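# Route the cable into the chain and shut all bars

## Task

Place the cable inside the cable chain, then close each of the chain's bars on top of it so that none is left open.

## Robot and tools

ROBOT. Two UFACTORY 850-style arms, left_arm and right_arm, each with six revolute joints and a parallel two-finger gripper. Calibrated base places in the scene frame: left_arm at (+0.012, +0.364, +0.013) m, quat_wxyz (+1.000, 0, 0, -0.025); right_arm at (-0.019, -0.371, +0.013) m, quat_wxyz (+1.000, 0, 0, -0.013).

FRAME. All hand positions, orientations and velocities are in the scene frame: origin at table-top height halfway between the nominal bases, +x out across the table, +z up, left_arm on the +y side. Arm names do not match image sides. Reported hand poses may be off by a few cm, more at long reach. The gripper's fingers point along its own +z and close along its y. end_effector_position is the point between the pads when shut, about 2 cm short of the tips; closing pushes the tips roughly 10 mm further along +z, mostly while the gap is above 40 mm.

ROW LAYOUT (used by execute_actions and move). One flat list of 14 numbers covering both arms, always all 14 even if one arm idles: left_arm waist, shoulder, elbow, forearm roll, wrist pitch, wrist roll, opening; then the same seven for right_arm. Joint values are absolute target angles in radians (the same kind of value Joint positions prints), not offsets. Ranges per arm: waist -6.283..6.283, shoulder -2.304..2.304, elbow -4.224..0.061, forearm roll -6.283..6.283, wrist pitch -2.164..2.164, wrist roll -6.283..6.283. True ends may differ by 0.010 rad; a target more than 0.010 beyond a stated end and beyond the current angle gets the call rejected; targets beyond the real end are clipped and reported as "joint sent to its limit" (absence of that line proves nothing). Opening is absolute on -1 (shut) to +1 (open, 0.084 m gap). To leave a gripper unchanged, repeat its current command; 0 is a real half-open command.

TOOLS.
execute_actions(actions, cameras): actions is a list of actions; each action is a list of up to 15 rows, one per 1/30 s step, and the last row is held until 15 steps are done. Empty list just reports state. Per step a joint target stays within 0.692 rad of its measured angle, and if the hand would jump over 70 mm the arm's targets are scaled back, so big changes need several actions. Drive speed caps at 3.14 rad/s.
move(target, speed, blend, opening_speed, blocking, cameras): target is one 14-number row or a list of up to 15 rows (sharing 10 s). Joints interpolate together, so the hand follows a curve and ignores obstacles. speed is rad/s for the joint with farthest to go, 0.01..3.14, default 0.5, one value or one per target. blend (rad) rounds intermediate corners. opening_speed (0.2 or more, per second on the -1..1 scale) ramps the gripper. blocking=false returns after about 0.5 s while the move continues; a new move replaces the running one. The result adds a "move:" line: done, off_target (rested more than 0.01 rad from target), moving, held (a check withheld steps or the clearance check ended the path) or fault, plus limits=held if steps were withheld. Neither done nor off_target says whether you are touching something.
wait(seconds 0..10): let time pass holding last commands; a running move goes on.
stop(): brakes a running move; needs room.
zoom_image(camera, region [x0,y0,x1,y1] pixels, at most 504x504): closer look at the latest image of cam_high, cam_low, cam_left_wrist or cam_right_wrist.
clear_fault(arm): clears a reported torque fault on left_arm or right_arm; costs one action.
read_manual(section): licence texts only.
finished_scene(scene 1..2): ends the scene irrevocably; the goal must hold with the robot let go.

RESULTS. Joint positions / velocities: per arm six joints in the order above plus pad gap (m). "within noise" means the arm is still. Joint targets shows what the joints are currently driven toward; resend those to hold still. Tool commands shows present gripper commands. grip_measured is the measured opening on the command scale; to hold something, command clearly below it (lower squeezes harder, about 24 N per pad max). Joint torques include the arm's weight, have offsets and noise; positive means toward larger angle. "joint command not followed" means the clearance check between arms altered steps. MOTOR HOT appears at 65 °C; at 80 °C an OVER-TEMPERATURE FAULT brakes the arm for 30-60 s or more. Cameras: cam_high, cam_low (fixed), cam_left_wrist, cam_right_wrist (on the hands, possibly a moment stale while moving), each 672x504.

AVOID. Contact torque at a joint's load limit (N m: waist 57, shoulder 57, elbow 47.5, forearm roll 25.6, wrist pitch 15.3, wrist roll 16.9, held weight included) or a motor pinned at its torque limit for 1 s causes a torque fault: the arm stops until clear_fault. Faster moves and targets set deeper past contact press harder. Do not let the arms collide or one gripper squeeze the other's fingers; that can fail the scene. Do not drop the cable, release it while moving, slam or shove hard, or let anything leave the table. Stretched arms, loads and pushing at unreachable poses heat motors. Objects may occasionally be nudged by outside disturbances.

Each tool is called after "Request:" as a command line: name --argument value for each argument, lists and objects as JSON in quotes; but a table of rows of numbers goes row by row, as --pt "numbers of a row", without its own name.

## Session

Request:
execute_actions --actions '[]'

Request:
zoom_image --camera "cam_high" --region '[180, 130, 400, 300]'

Scene clock: 0.00 s.
left_arm: end_effector_position=(+0.6455, +0.8691, +0.1512) grip_measured=+1.00 end_effector_quat_wxyz=(-0.161, +0.966, -0.096, +0.179) | right_arm: end_effector_position=(+0.0385, -0.5125, +0.2499) grip_measured=+1.00 end_effector_quat_wxyz=(+0.003, -0.524, +0.851, -0.023)
Joint positions: left_arm=[0.73 -0.937 -1.608 -0.115 -0.188 0.985 0.084] | right_arm=[-1.179 0.814 -0.079 0.018 -0.849 0.82 0.084]
Joint velocities: within noise
Joint torques (N m): no reading
Joint targets: left_arm=[0.730 -0.937 -1.608 -0.115 -0.188 0.985] | right_arm=[-1.179 0.814 -0.079 0.018 -0.849 0.820]
Tool commands: left_gripper/opening=+1.0 right_gripper/opening=+1.0
camera_calibration:
cam_left_wrist: T_world_to_cam=[[-0.146727, -0.928525, -0.341046, 0.988162], [-0.903689, 0.266037, -0.335516, 0.473392], [0.402266, 0.25897, -0.878132, -0.222581], [0, 0, 0, 1]] pos_world=[0.662326, 0.849235, 0.300384]
cam_right_wrist: T_world_to_cam=[[-0.900936, 0.430942, -0.0510134, 0.301004], [0.431872, 0.901897, -0.0083112, 0.516278], [0.0424271, -0.0295191, -0.998663, 0.364095], [0, 0, 0, 1]] pos_world=[0.0327722, -0.584597, 0.383255]

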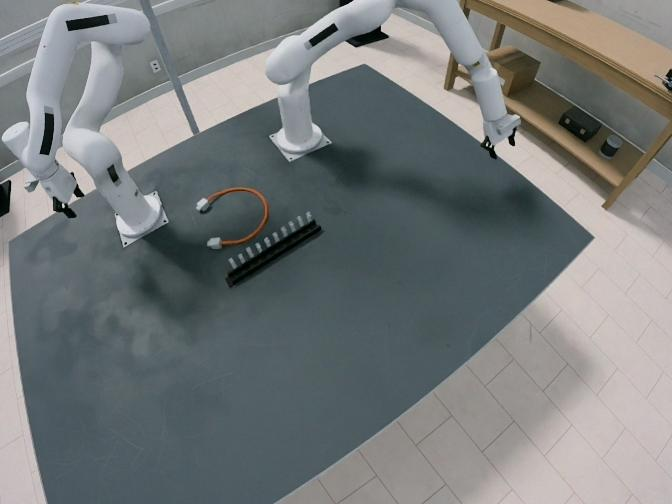

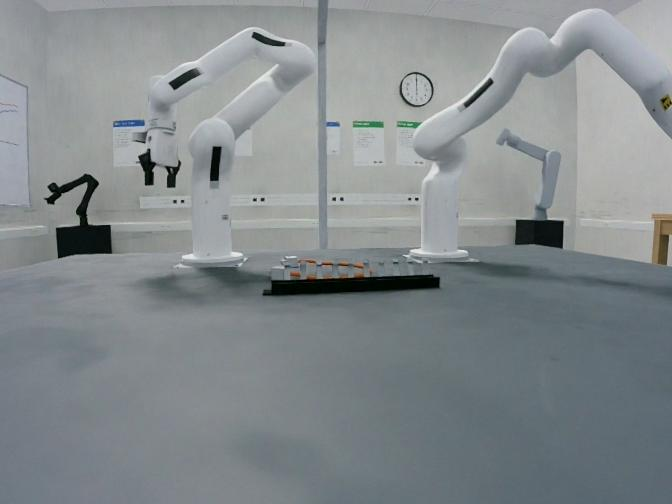

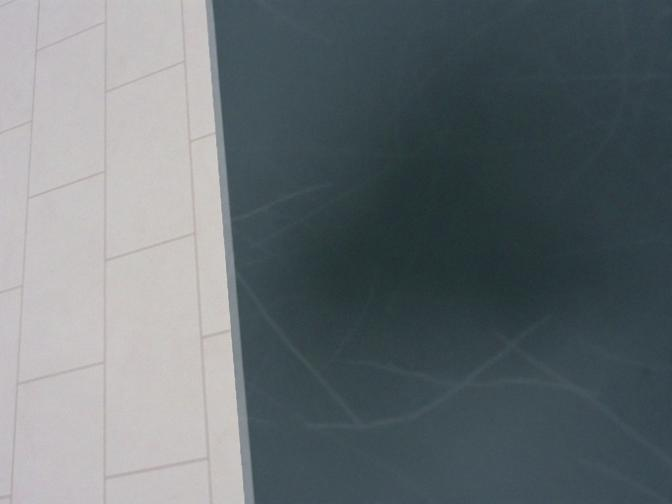

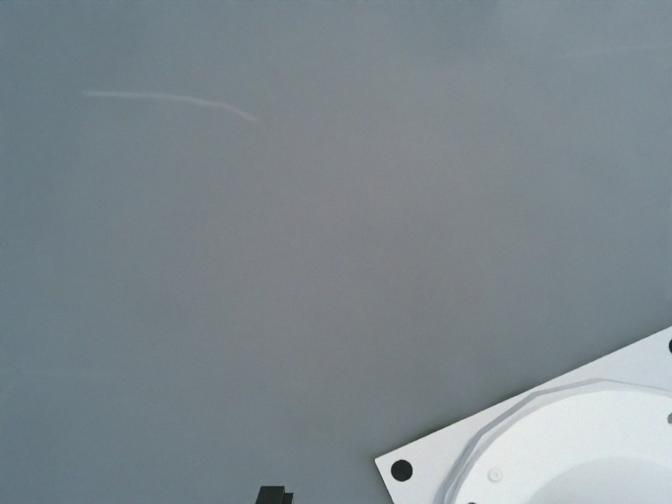

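Scaled by 2.291 from the camera's 672x504 image, which has a finer 960x720 frame.

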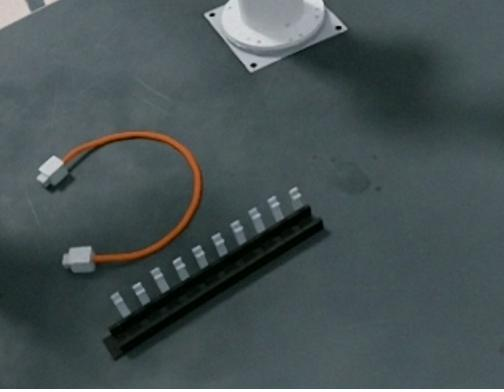

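Request:
move --pt "-0.133 0.3542 -0.2956 0 -0.6498 0.0 0.2 0.8594 -0.2467 -1.3889 0 -1.1422 -2.3082 0.2" --speed 1.3 --opening_speed 1.0 --cameras '["cam_right_wrist", "cam_low", "cam_high"]'

Request:
zoom_image --camera "cam_right_wrist" --region '[100, 0, 604, 504]'

Scene clock: 8.07 s.
left_arm: end_effector_position=(+0.2495, +0.3198, +0.2496) grip_measured=+0.19 end_effector_quat_wxyz=(+0.000, +0.996, -0.092, +0.000) | right_arm: end_effector_position=(+0.3475, +0.0325, +0.4698) grip_measured=+0.19 end_effector_quat_wxyz=(+0.000, +0.000, +1.000, +0.000)
Joint positions: left_arm=[-0.133 0.354 -0.296 0 -0.65 0 0.052] | right_arm=[0.859 -0.247 -1.389 0 -1.142 -2.308 0.052]
Joint velocities: within noise
Joint torques (N m): left_arm=[-9.17 21.95 -15.11 2.22 -2.23 -1.4] | right_arm=[11.11 13.94 -36.86 -2.21 -2.19 -1.06]
Joint targets: left_arm=[-0.133 0.354 -0.296 0.000 -0.650 0.000] | right_arm=[0.859 -0.247 -1.389 0.000 -1.142 -2.308]
move: done
camera_calibration:
cam_right_wrist: T_world_to_cam=[[-0.0190062, 0.999774, -0.00951405, 0.0113155], [0.99974, 0.0191238, 0.0124347, -0.285207], [0.0126139, -0.00927524, -0.999877, 0.596896], [0, 0, 0, 1]] pos_world=[0.277819, -0.000322379, 0.600476]
Images, in order (width x height): cam_high 672x504, cam_low 672x504, cam_right_wrist 672x504.

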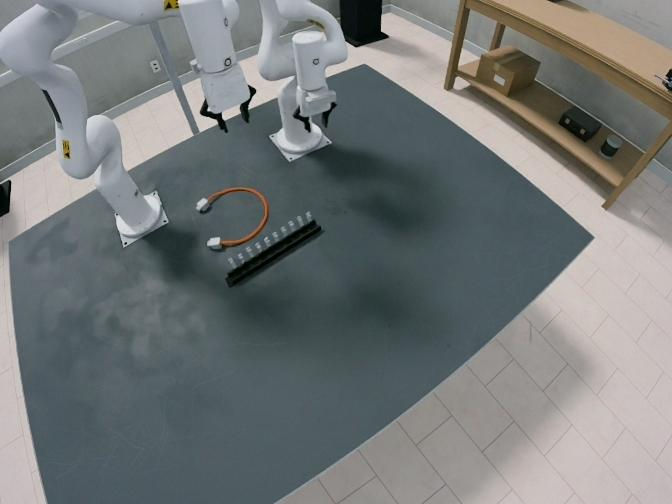

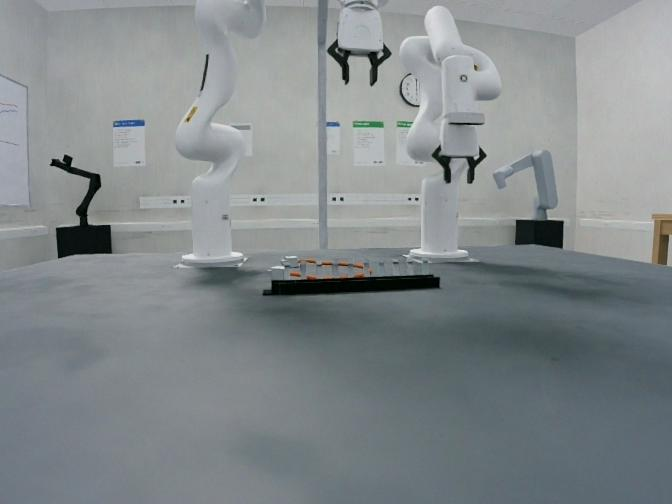

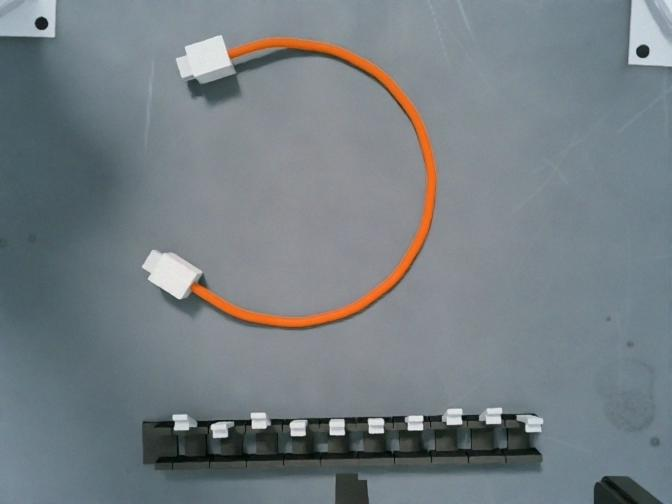

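Scaled by 1.000.

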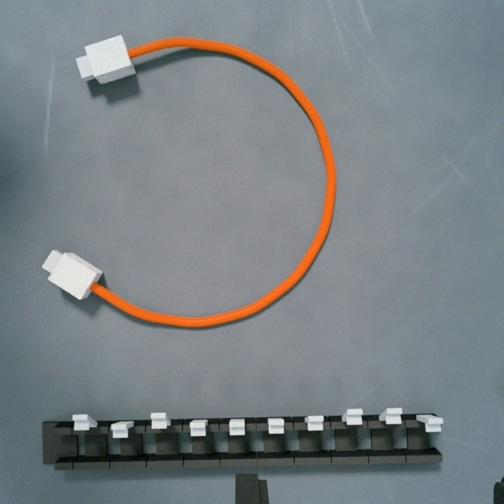

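Request:
zoom_image --camera "cam_right_wrist" --region '[130, 390, 350, 490]'

Request:
zoom_image --camera "cam_right_wrist" --region '[340, 390, 560, 490]'

Request:
zoom_image --camera "cam_right_wrist" --region '[130, 20, 330, 130]'

Request:
zoom_image --camera "cam_right_wrist" --region '[130, 230, 330, 340]'

Scaled by 2.291 from the camera's 672x504 image, which has a finer 960x720 frame.

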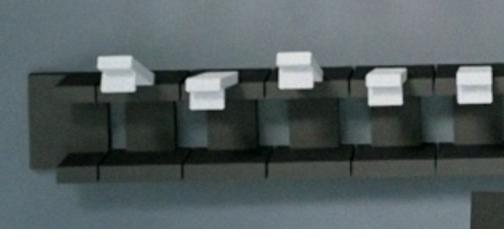

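Scaled by 2.291 from the camera's 672x504 image, which has a finer 960x720 frame.

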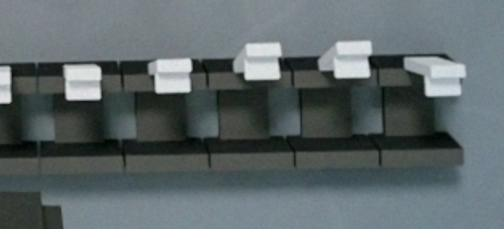

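Scaled by 2.520 from the camera's 672x504 image, which has a finer 960x720 frame.

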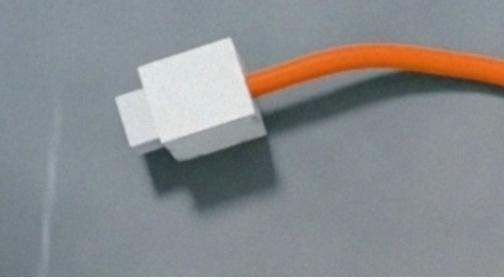

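Scaled by 2.520 from the camera's 672x504 image, which has a finer 960x720 frame.

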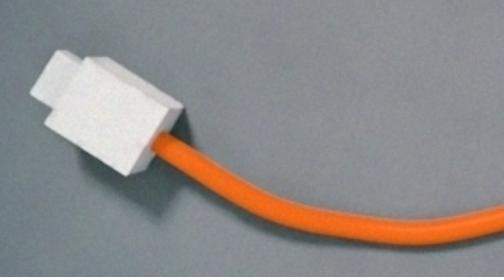

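Request:
move --pt "-0.7 0.0 -0.5 0 -0.5 -1.5 0.2 0.6746 -0.4120 -0.7923 0 -0.3803 -0.5190 0.2" --pt "-1.3359 -0.3875 -0.7552 0 -0.3677 -2.9741 0.2 0.6746 -0.4120 -0.7923 0 -0.3803 -0.5190 0.2" --speed 1.3 --blend '[0.1, 0]'

Request:
zoom_image --camera "cam_left_wrist" --region '[320, 330, 672, 504]'

Request:
zoom_image --camera "cam_right_wrist" --region '[320, 330, 672, 504]'

Scene clock: 18.00 s.
left_arm: end_effector_position=(+0.2012, +0.0242, +0.1922) grip_measured=+0.19 end_effector_quat_wxyz=(+0.000, +0.837, +0.548, +0.000) | right_arm: end_effector_position=(+0.3424, -0.0969, +0.1497) grip_measured=+0.19 end_effector_quat_wxyz=(+0.000, +0.835, +0.551, +0.000)
Joint positions: left_arm=[-1.011 -0.19 -0.625 0 -0.435 -2.221 0.052] | right_arm=[0.675 -0.412 -0.792 0 -0.38 -0.519 0.052]
Joint velocities: within noise
Joint torques (N m): left_arm=[8.82 36.09 -10.87 1.06 -2.45 1.66] | right_arm=[-12.67 15.03 -12.55 -1.25 2.29 1.11]
Joint targets: left_arm=[-1.011 -0.190 -0.625 0.000 -0.435 -2.221] | right_arm=[0.675 -0.412 -0.792 0.000 -0.380 -0.519]
move: held (left_arm; a check stopped the path); path passed 1 of 2 targets; limits=held; left_arm: the wrist roll is farthest, 0.753 rad from its target
joint command not followed: on one or more control steps a check withheld the commanded joint targets of the left arm, and it was not sent them on those steps.
cause: the commanded joint targets, or the way to them, would bring a part of the robot too close to another arm (a part of this arm just beyond the forearm roll and a part of the right arm just beyond the forearm roll).
camera_calibration:
cam_left_wrist: T_world_to_cam=[[0.909875, -0.414772, 0.00959361, -0.140096], [-0.414328, -0.90961, -0.0307043, 0.181935], [0.0214617, 0.0239622, -0.999482, 0.316497], [0, 0, 0, 1]] pos_world=[0.196058, 0.0997984, 0.323264]
cam_right_wrist: T_world_to_cam=[[0.927156, -0.374556, -0.00948207, -0.319581], [-0.374435, -0.92717, 0.0124291, 0.105093], [-0.0134469, -0.00797327, -0.999878, 0.284748], [0, 0, 0, 1]] pos_world=[0.33948, -0.019992, 0.280376]

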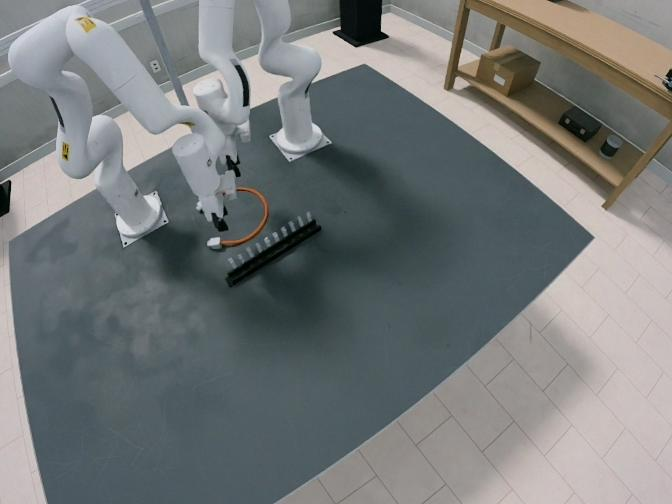

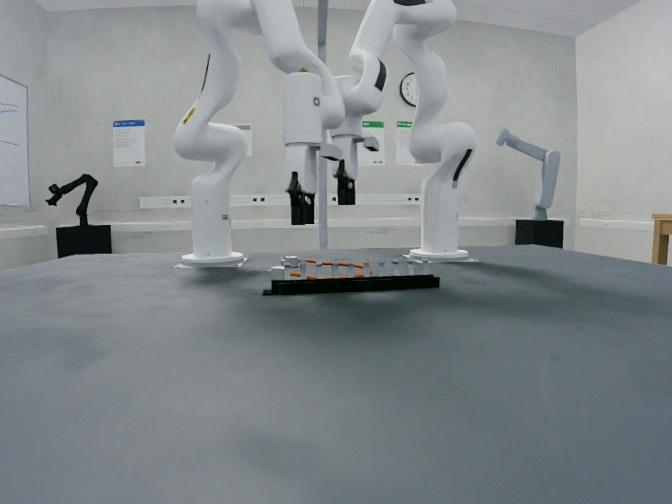

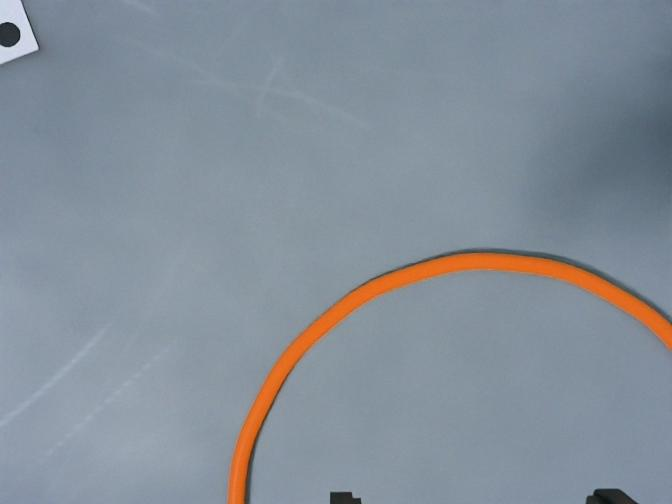

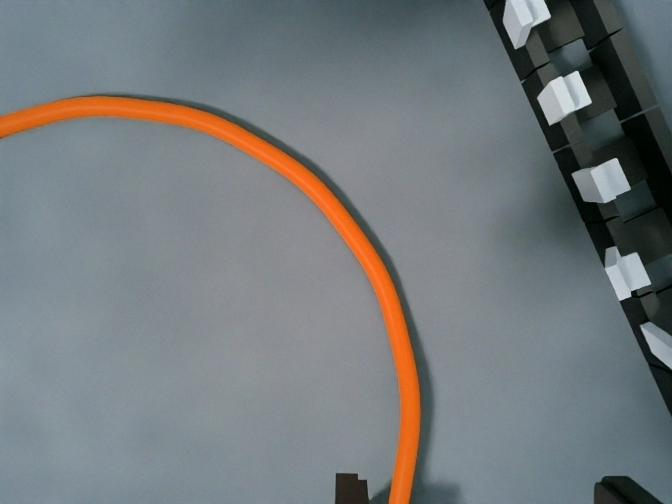

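Scaled by 1.432 from the camera's 672x504 image, which has a finer 960x720 frame.

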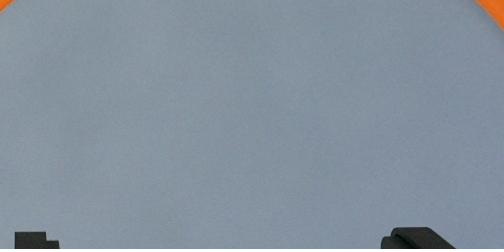

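Scaled by 1.432 from the camera's 672x504 image, which has a finer 960x720 frame.

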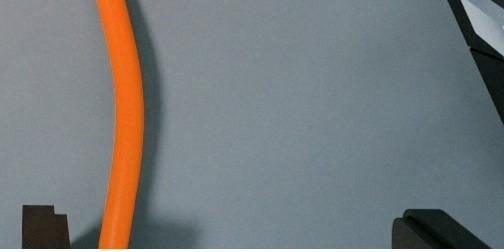

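Request:
move --pt "-1.2773 -0.0447 -0.4507 0 -0.4060 -2.6 0.2 0.6746 -0.4120 -0.7923 0 -0.3803 -0.5190 0.2" --pt "-1.3359 -0.3875 -0.7552 0 -0.3677 -2.9741 0.2 0.6746 -0.4120 -0.7923 0 -0.3803 -0.5190 0.2" --speed '[0.8, 0.7]' --blend '[0.05, 0]' --cameras '["cam_left_wrist", "cam_high"]'

Request:
zoom_image --camera "cam_left_wrist" --region '[320, 330, 672, 504]'

Scene clock: 21.43 s.
left_arm: end_effector_position=(+0.0923, -0.0689, +0.1497) grip_measured=+0.19 end_effector_quat_wxyz=(+0.000, +0.701, +0.713, +0.000) | right_arm: end_effector_position=(+0.3424, -0.0969, +0.1497) grip_measured=+0.19 end_effector_quat_wxyz=(+0.000, +0.835, +0.551, +0.000)
Joint positions: left_arm=[-1.336 -0.387 -0.755 0 -0.368 -2.974 0.052] | right_arm=[0.675 -0.412 -0.792 0 -0.38 -0.519 0.052]
Joint velocities: within noise
Joint torques (N m): left_arm=[-10.88 15.2 -31.75 0.9 2.2 -1.46] | right_arm=[-11.63 15.69 -19.83 -0.26 1.94 1.11]
Joint targets: left_arm=[-1.336 -0.388 -0.755 0.000 -0.368 -2.974] | right_arm=[0.675 -0.412 -0.792 0.000 -0.380 -0.519]
move: done
camera_calibration:
cam_left_wrist: T_world_to_cam=[[0.999953, 0.000343705, 0.00964069, -0.0588958], [0.000639771, -0.999528, -0.0307237, 0.00625294], [0.00962558, 0.0307285, -0.999481, 0.280149], [0, 0, 0, 1]] pos_world=[0.0561924, -0.00233832, 0.280764]
Images, in order (width x height): cam_high 672x504, cam_left_wrist 672x504.

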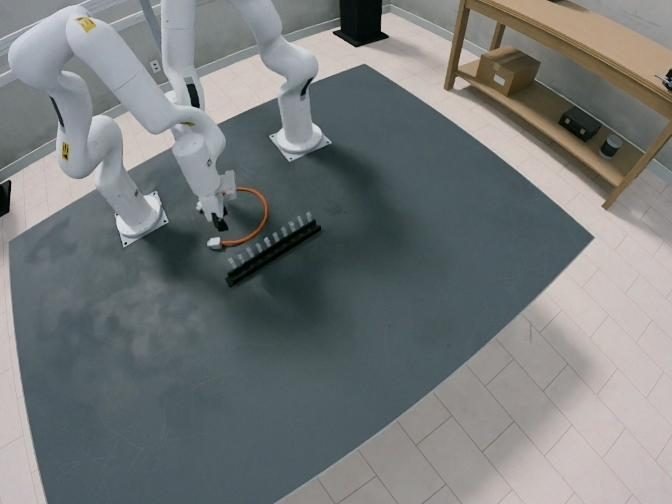

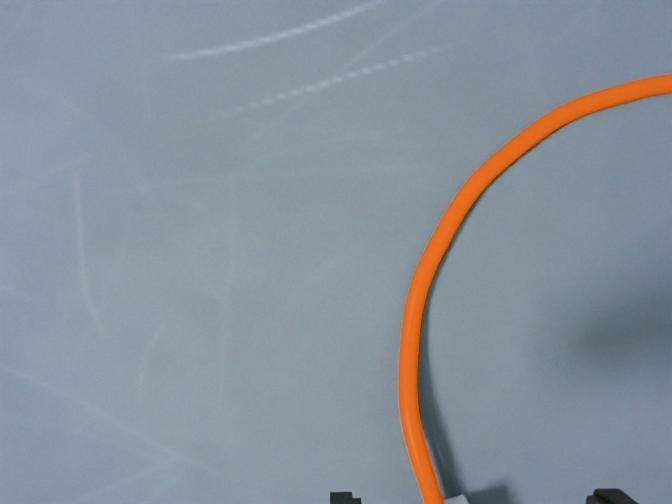

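Scaled by 1.432 from the camera's 672x504 image, which has a finer 960x720 frame.

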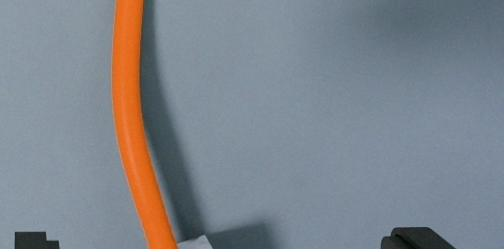

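Request:
move --pt "-1.3342 -0.6484 -0.7511 0 -0.1027 -3.0248 0.0 0.6803 -0.6782 -0.8168 0 -0.1386 -0.4889 0.0" --pt "-1.3342 -0.6759 -0.7580 0 -0.0821 -3.0248 0.0 0.6803 -0.7045 -0.8234 0 -0.1189 -0.4889 0.0" --speed '[0.35, 0.06]' --cameras '["cam_left_wrist", "cam_right_wrist", "cam_high"]'

Scene clock: 26.13 s.
left_arm: end_effector_position=(+0.0908, -0.0570, +0.0243) grip_measured=-0.01 end_effector_quat_wxyz=(+0.000, +0.682, +0.731, +0.000) | right_arm: end_effector_position=(+0.3396, -0.0957, +0.0243) grip_measured=-0.01 end_effector_quat_wxyz=(+0.000, +0.841, +0.541, +0.000)
Joint positions: left_arm=[-1.334 -0.676 -0.758 0 -0.082 -3.025 0.044] | right_arm=[0.68 -0.704 -0.823 0 -0.119 -0.489 0.044]
Joint velocities: within noise
Joint torques (N m): left_arm=[10.23 18.19 -25.26 0.08 2.19 -1.4] | right_arm=[10.84 19.48 -24.12 0.08 2.51 1.14]
Joint targets: left_arm=[-1.334 -0.676 -0.758 0.000 -0.082 -3.025] | right_arm=[0.680 -0.705 -0.823 0.000 -0.119 -0.489]
move: done
camera_calibration:
cam_left_wrist: T_world_to_cam=[[0.998555, 0.0528637, 0.00961746, -0.0530945], [0.0531359, -0.998116, -0.0306826, 0.00963921], [0.00797735, 0.0311493, -0.999483, 0.154637], [0, 0, 0, 1]] pos_world=[0.051272, 0.00761097, 0.155364]
cam_right_wrist: T_world_to_cam=[[0.917775, -0.396991, -0.00939802, -0.316725], [-0.396871, -0.917791, 0.0123709, 0.115179], [-0.0135366, -0.0076239, -0.999879, 0.159397], [0, 0, 0, 1]] pos_world=[0.338551, -0.0188118, 0.154977]
Images, in order (width x height): cam_high 672x504, cam_left_wrist 672x504, cam_right_wrist 672x504.

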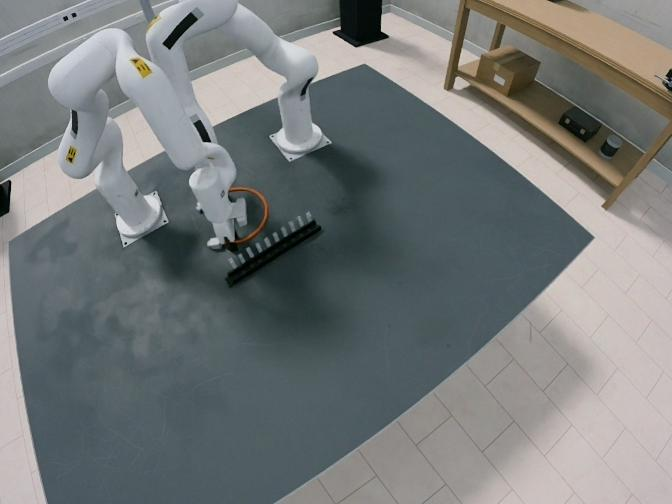

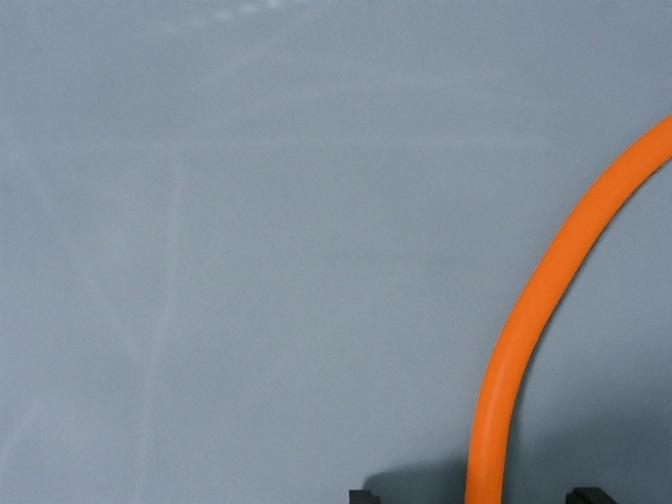

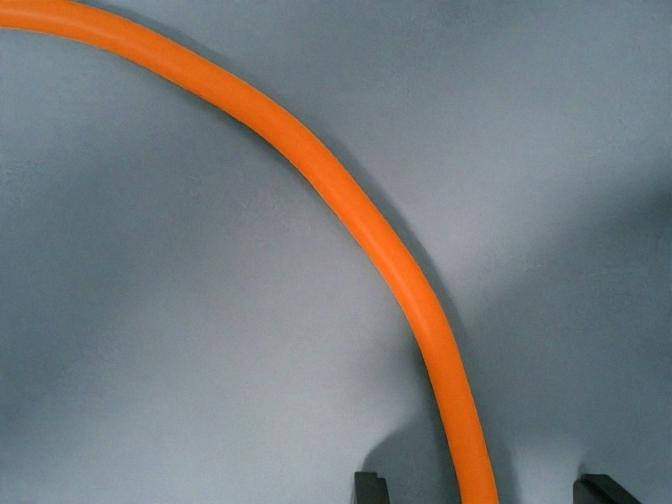

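Request:
move --target '[-1.3342, -0.6759, -0.7580, 0, -0.0821, -3.0248, -1.0, 0.6803, -0.7045, -0.8234, 0, -0.1189, -0.4889, -1.0]' --speed 0.06 --opening_speed 0.8 --cameras '["cam_left_wrist", "cam_right_wrist"]'

Scene clock: 27.83 s.
left_arm: end_effector_position=(+0.0908, -0.0570, +0.0242) grip_measured=-0.83 end_effector_quat_wxyz=(+0.000, +0.682, +0.731, +0.000) | right_arm: end_effector_position=(+0.3396, -0.0957, +0.0242) grip_measured=-0.83 end_effector_quat_wxyz=(+0.000, +0.841, +0.541, +0.000)
Joint positions: left_arm=[-1.334 -0.676 -0.758 0 -0.082 -3.025 0.008] | right_arm=[0.68 -0.705 -0.823 0 -0.119 -0.489 0.008]
Joint velocities: within noise
Joint torques (N m): left_arm=[9.74 19.93 -21.72 -0.81 2.04 -1.38] | right_arm=[10.75 20.06 -20.4 0.52 2.27 1.11]
Joint targets: left_arm=[-1.334 -0.676 -0.758 0.000 -0.082 -3.025] | right_arm=[0.680 -0.705 -0.823 0.000 -0.119 -0.489]
move: done
camera_calibration:
cam_left_wrist: T_world_to_cam=[[0.998555, 0.0528637, 0.00961746, -0.0530935], [0.0531359, -0.998116, -0.0306826, 0.00963615], [0.00797735, 0.0311493, -0.999483, 0.154537], [0, 0, 0, 1]] pos_world=[0.051272, 0.00761097, 0.155264]
cam_right_wrist: T_world_to_cam=[[0.917774, -0.396991, -0.00948979, -0.316711], [-0.39687, -0.917791, 0.0124106, 0.115173], [-0.0136365, -0.0076239, -0.999878, 0.159331], [0, 0, 0, 1]] pos_world=[0.338551, -0.0188118, 0.154877]
Images, in order (width x height): cam_left_wrist 672x504, cam_right_wrist 672x504.

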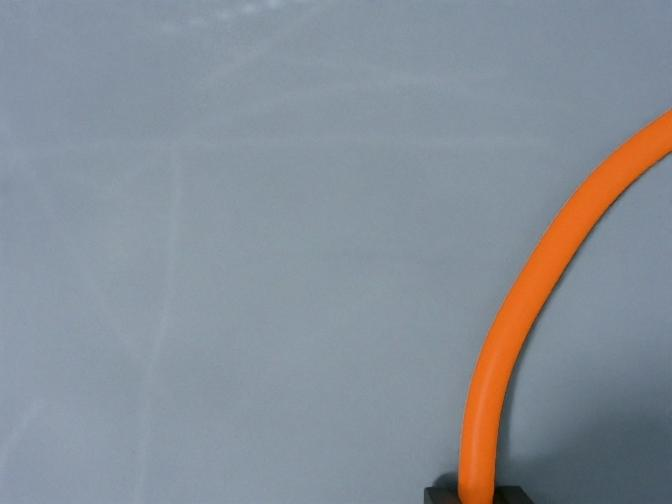

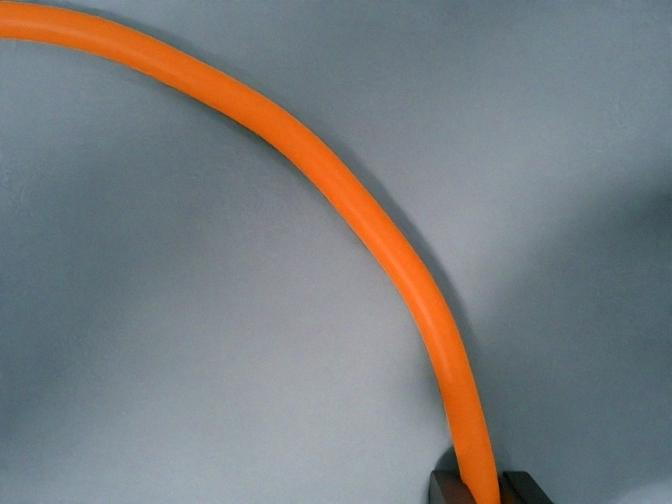

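Request:
move --pt "-1.3342 -0.3425 -0.7229 0 -0.3804 -3.0248 -1.0 0.6803 -0.3881 -0.7895 0 -0.4014 -0.4889 -1.0" --pt "-0.4137 -0.0997 -0.4074 0 -0.3077 1.0687 -1.0 0.4609 -0.2028 -0.5325 0 -0.3297 -1.1743 -1.0" --speed '[0.4, 1.0]' --blend '[0.03, 0]'

Request:
zoom_image --camera "cam_low" --region '[190, 180, 500, 310]'

Request:
zoom_image --camera "cam_high" --region '[160, 120, 360, 300]'

Scene clock: 40.90 s.
left_arm: end_effector_position=(+0.2895, +0.2248, +0.1597) grip_measured=-0.83 end_effector_quat_wxyz=(+0.000, +0.720, -0.694, +0.000) | right_arm: end_effector_position=(+0.3058, -0.2198, +0.1597) grip_measured=-0.83 end_effector_quat_wxyz=(+0.000, +0.694, +0.720, +0.000)
Joint positions: left_arm=[-0.414 -0.1 -0.407 0 -0.308 1.068 0.008] | right_arm=[0.461 -0.203 -0.533 0 -0.33 -1.174 0.008]
Joint velocities: within noise
Joint torques (N m): left_arm=[10.84 31.43 -8.86 -1.42 2.43 1.65] | right_arm=[-12.64 38.47 -10.98 1.7 2.4 -1.07]
Joint targets: left_arm=[-0.414 -0.100 -0.407 0.000 -0.308 1.069] | right_arm=[0.461 -0.203 -0.532 0.000 -0.330 -1.174]
move: done
camera_calibration:
cam_left_wrist: T_world_to_cam=[[-0.999719, -0.0216463, 0.00965492, 0.327619], [-0.0219337, 0.999287, -0.0307203, -0.14278], [-0.00898305, -0.0309234, -0.999481, 0.298468], [0, 0, 0, 1]] pos_world=[0.327076, 0.159, 0.290764]
cam_right_wrist: T_world_to_cam=[[0.99829, 0.0576924, -0.0094319, -0.258419], [0.0578071, -0.998251, 0.0123784, -0.170496], [-0.00870126, -0.0129025, -0.999879, 0.290739], [0, 0, 0, 1]] pos_world=[0.270363, -0.151537, 0.290377]

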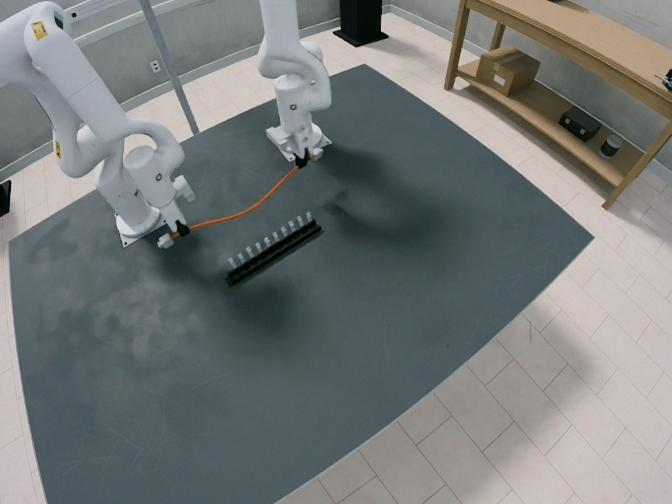

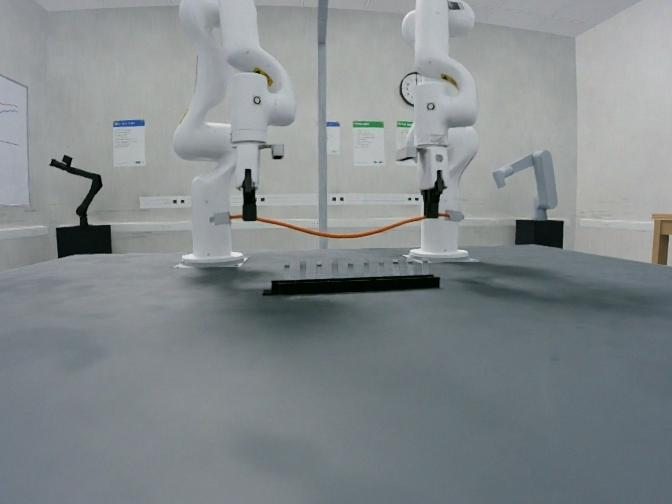

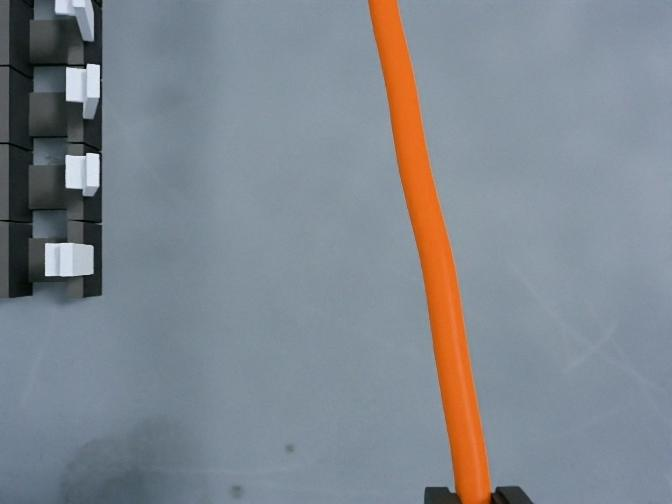

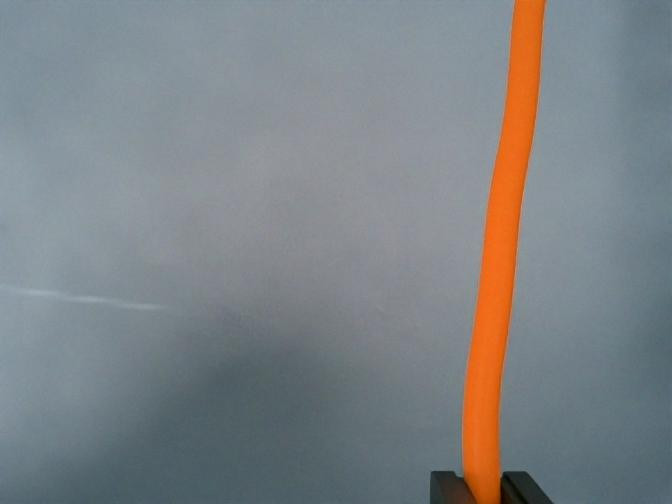

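Scaled by 1.626 from the camera's 672x504 image, which has a finer 960x720 frame.

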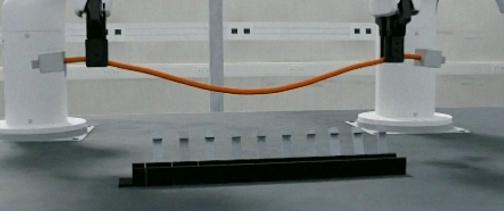

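Scaled by 2.520 from the camera's 672x504 image, which has a finer 960x720 frame.

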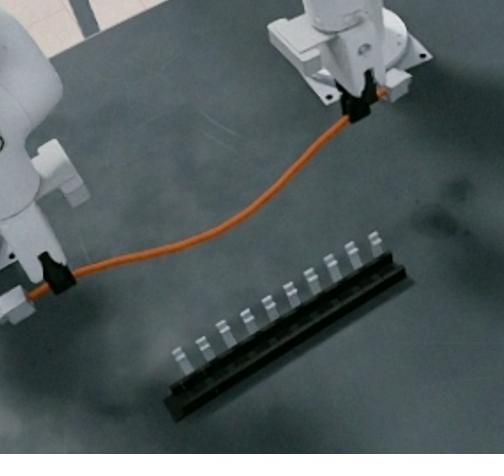

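Request:
move --target '[-0.2653, -0.4770, -0.7905, 0, -0.3135, 1.2695, -1.0, 0.3258, -0.5660, -0.9403, 0, -0.3743, -1.3618, -1.0]' --speed 0.35

Request:
zoom_image --camera "cam_low" --region '[190, 190, 500, 310]'

Request:
zoom_image --camera "cam_high" --region '[180, 150, 380, 310]'

Scene clock: 44.53 s.
left_arm: end_effector_position=(+0.4422, +0.2232, +0.1197) grip_measured=-0.83 end_effector_quat_wxyz=(+0.000, +0.702, -0.712, +0.000) | right_arm: end_effector_position=(+0.4627, -0.2219, +0.1198) grip_measured=-0.83 end_effector_quat_wxyz=(+0.000, +0.675, +0.738, +0.000)
Joint positions: left_arm=[-0.265 -0.477 -0.79 0 -0.314 1.269 0.008] | right_arm=[0.326 -0.566 -0.94 0 -0.374 -1.362 0.008]
Joint velocities: within noise
Joint torques (N m): left_arm=[8.44 17.1 -30.86 -1.47 -2.34 1.66] | right_arm=[-11.95 19.99 -30.44 1.86 -2.17 -1.07]
Joint targets: left_arm=[-0.265 -0.477 -0.790 0.000 -0.314 1.269] | right_arm=[0.326 -0.566 -0.940 0.000 -0.374 -1.362]
move: done
camera_calibration:
cam_left_wrist: T_world_to_cam=[[-0.999477, 0.0308562, 0.00968558, 0.468773], [0.030546, 0.999062, -0.0306883, -0.16225], [-0.0106234, -0.0303764, -0.999482, 0.260518], [0, 0, 0, 1]] pos_world=[0.476251, 0.155547, 0.250864]
cam_right_wrist: T_world_to_cam=[[0.993905, 0.109838, -0.00941498, -0.40168], [0.109951, -0.993859, 0.0124397, -0.204317], [-0.00799081, -0.0133991, -0.999878, 0.251747], [0, 0, 0, 1]] pos_world=[0.423708, -0.15557, 0.250476]

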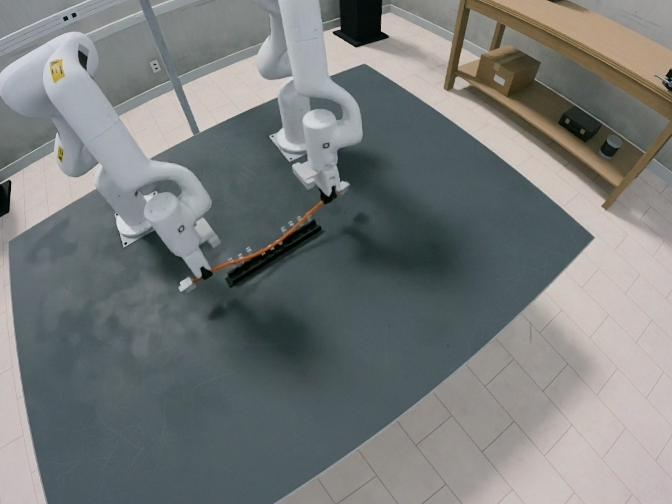

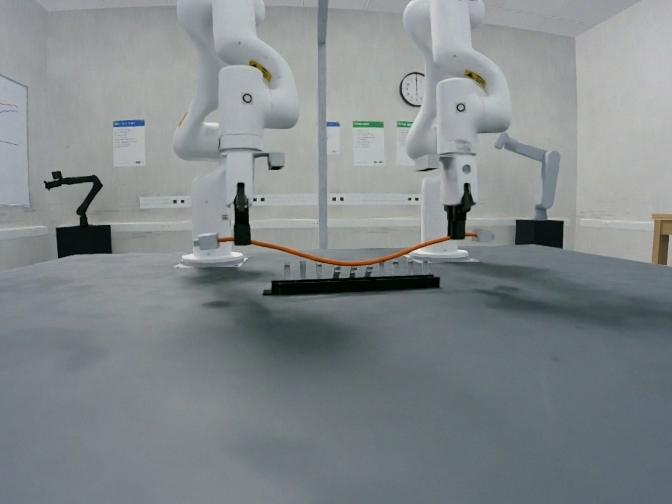

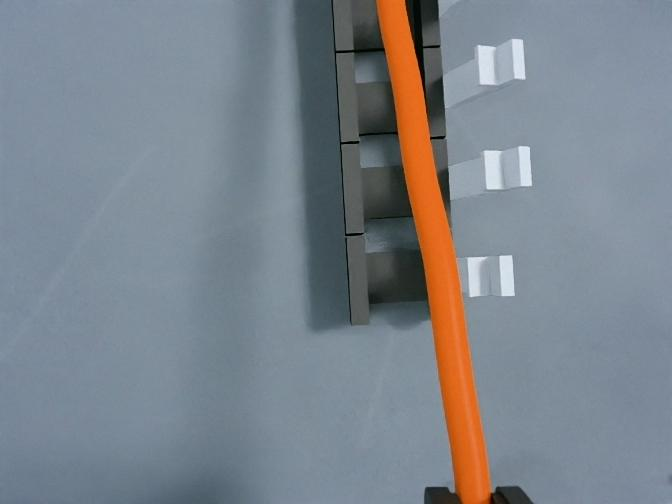

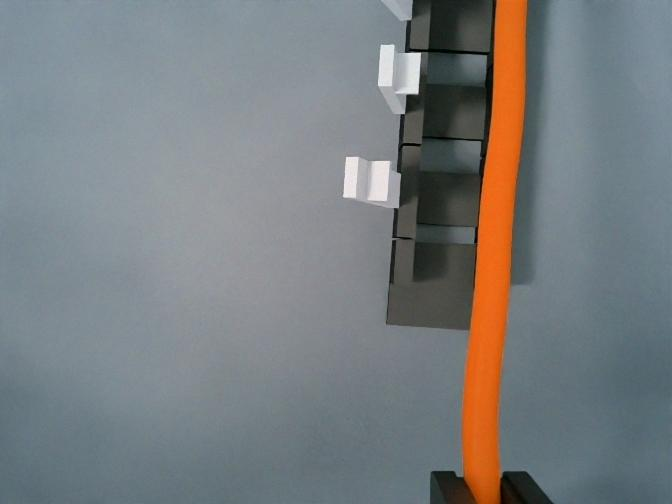

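Scaled by 1.626 from the camera's 672x504 image, which has a finer 960x720 frame.

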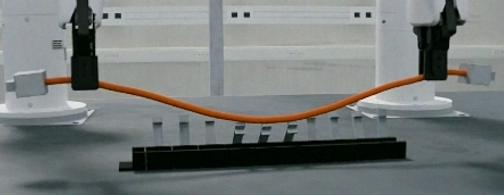

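Scaled by 2.520 from the camera's 672x504 image, which has a finer 960x720 frame.

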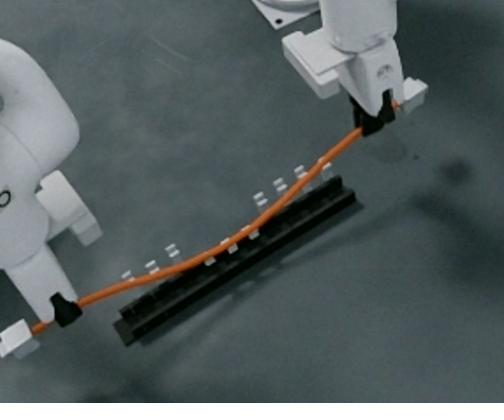

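Request:
move --target '[-0.2512, -0.3795, -0.8093, 0, -0.4298, 1.3010, -1.0, 0.3124, -0.4760, -0.9544, 0, -0.4784, -1.3769, -1.0]' --speed 0.15

Request:
zoom_image --camera "cam_low" --region '[190, 190, 500, 310]'

Request:
zoom_image --camera "cam_high" --region '[180, 150, 380, 310]'

Scene clock: 49.43 s.
left_arm: end_effector_position=(+0.4492, +0.2277, +0.1696) grip_measured=-0.83 end_effector_quat_wxyz=(+0.000, +0.696, -0.718, +0.000) | right_arm: end_effector_position=(+0.4681, -0.2274, +0.1696) grip_measured=-0.83 end_effector_quat_wxyz=(+0.000, +0.674, +0.739, +0.000)
Joint positions: left_arm=[-0.251 -0.38 -0.809 0 -0.43 1.301 0.008] | right_arm=[0.312 -0.476 -0.954 0 -0.478 -1.377 0.008]
Joint velocities: within noise
Joint torques (N m): left_arm=[9.58 43.07 -33.06 -1.08 -2.32 1.7] | right_arm=[-13.01 49.55 -31.32 2.07 -2.37 -0.99]
Joint targets: left_arm=[-0.251 -0.380 -0.809 0.000 -0.430 1.301] | right_arm=[0.312 -0.476 -0.954 0.000 -0.478 -1.377]
move: done
camera_calibration:
cam_left_wrist: T_world_to_cam=[[-0.998789, 0.0482501, 0.00963416, 0.470898], [0.0479343, 0.998379, -0.0306838, -0.173119], [-0.011099, -0.0301848, -0.999483, 0.310673], [0, 0, 0, 1]] pos_world=[0.482074, 0.159495, 0.300664]
cam_right_wrist: T_world_to_cam=[[0.993715, 0.111538, -0.00951925, -0.405472], [0.111652, -0.99367, 0.012417, -0.211778], [-0.00807402, -0.0134018, -0.999878, 0.301544], [0, 0, 0, 1]] pos_world=[0.429003, -0.161171, 0.300277]

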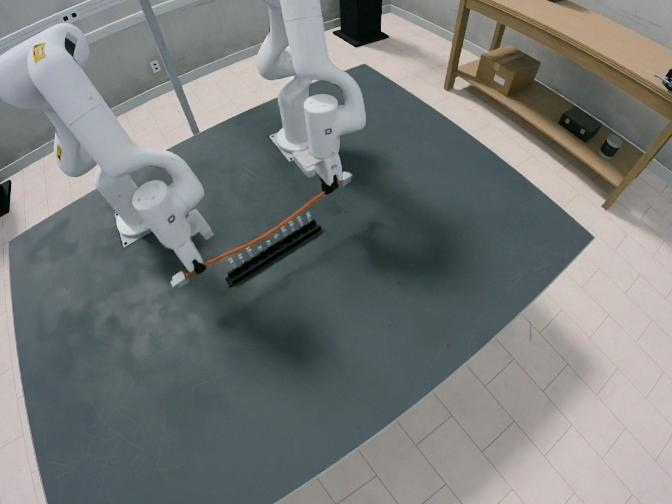

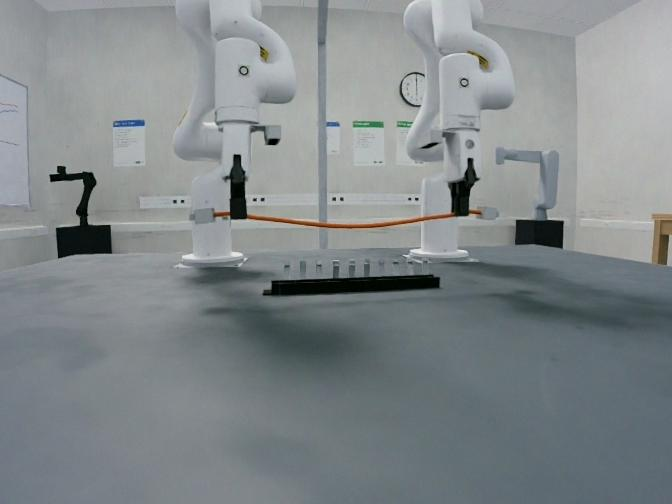

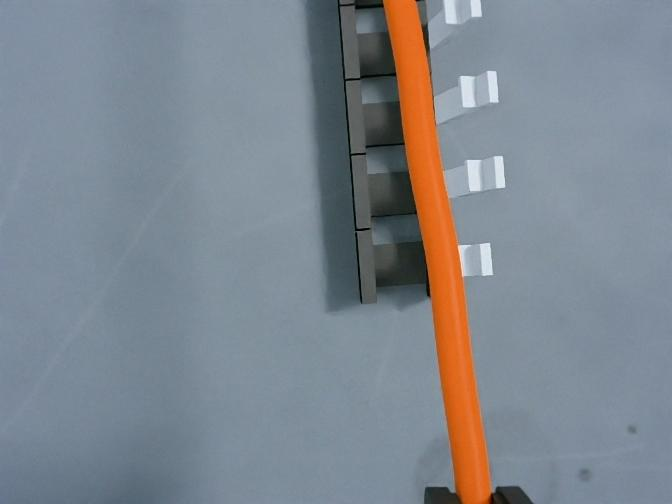

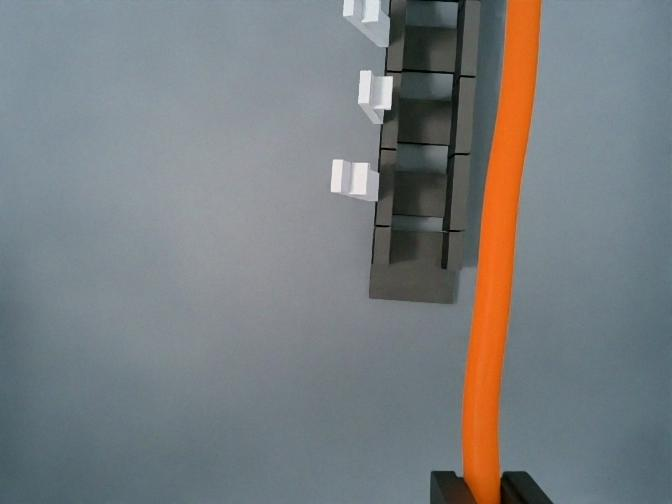

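Scaled by 1.626 from the camera's 672x504 image, which has a finer 960x720 frame.

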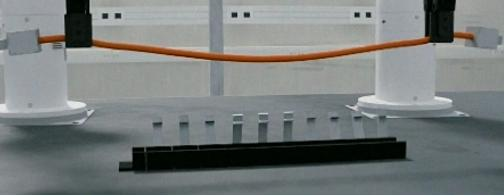

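Scaled by 2.520 from the camera's 672x504 image, which has a finer 960x720 frame.

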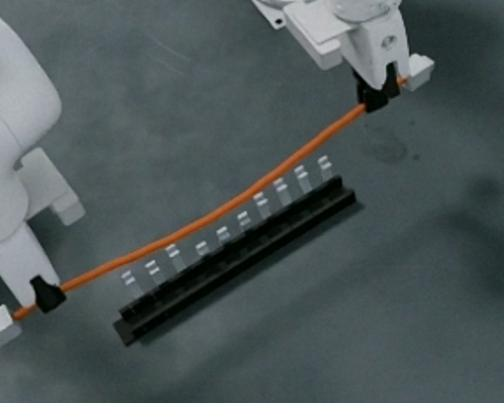

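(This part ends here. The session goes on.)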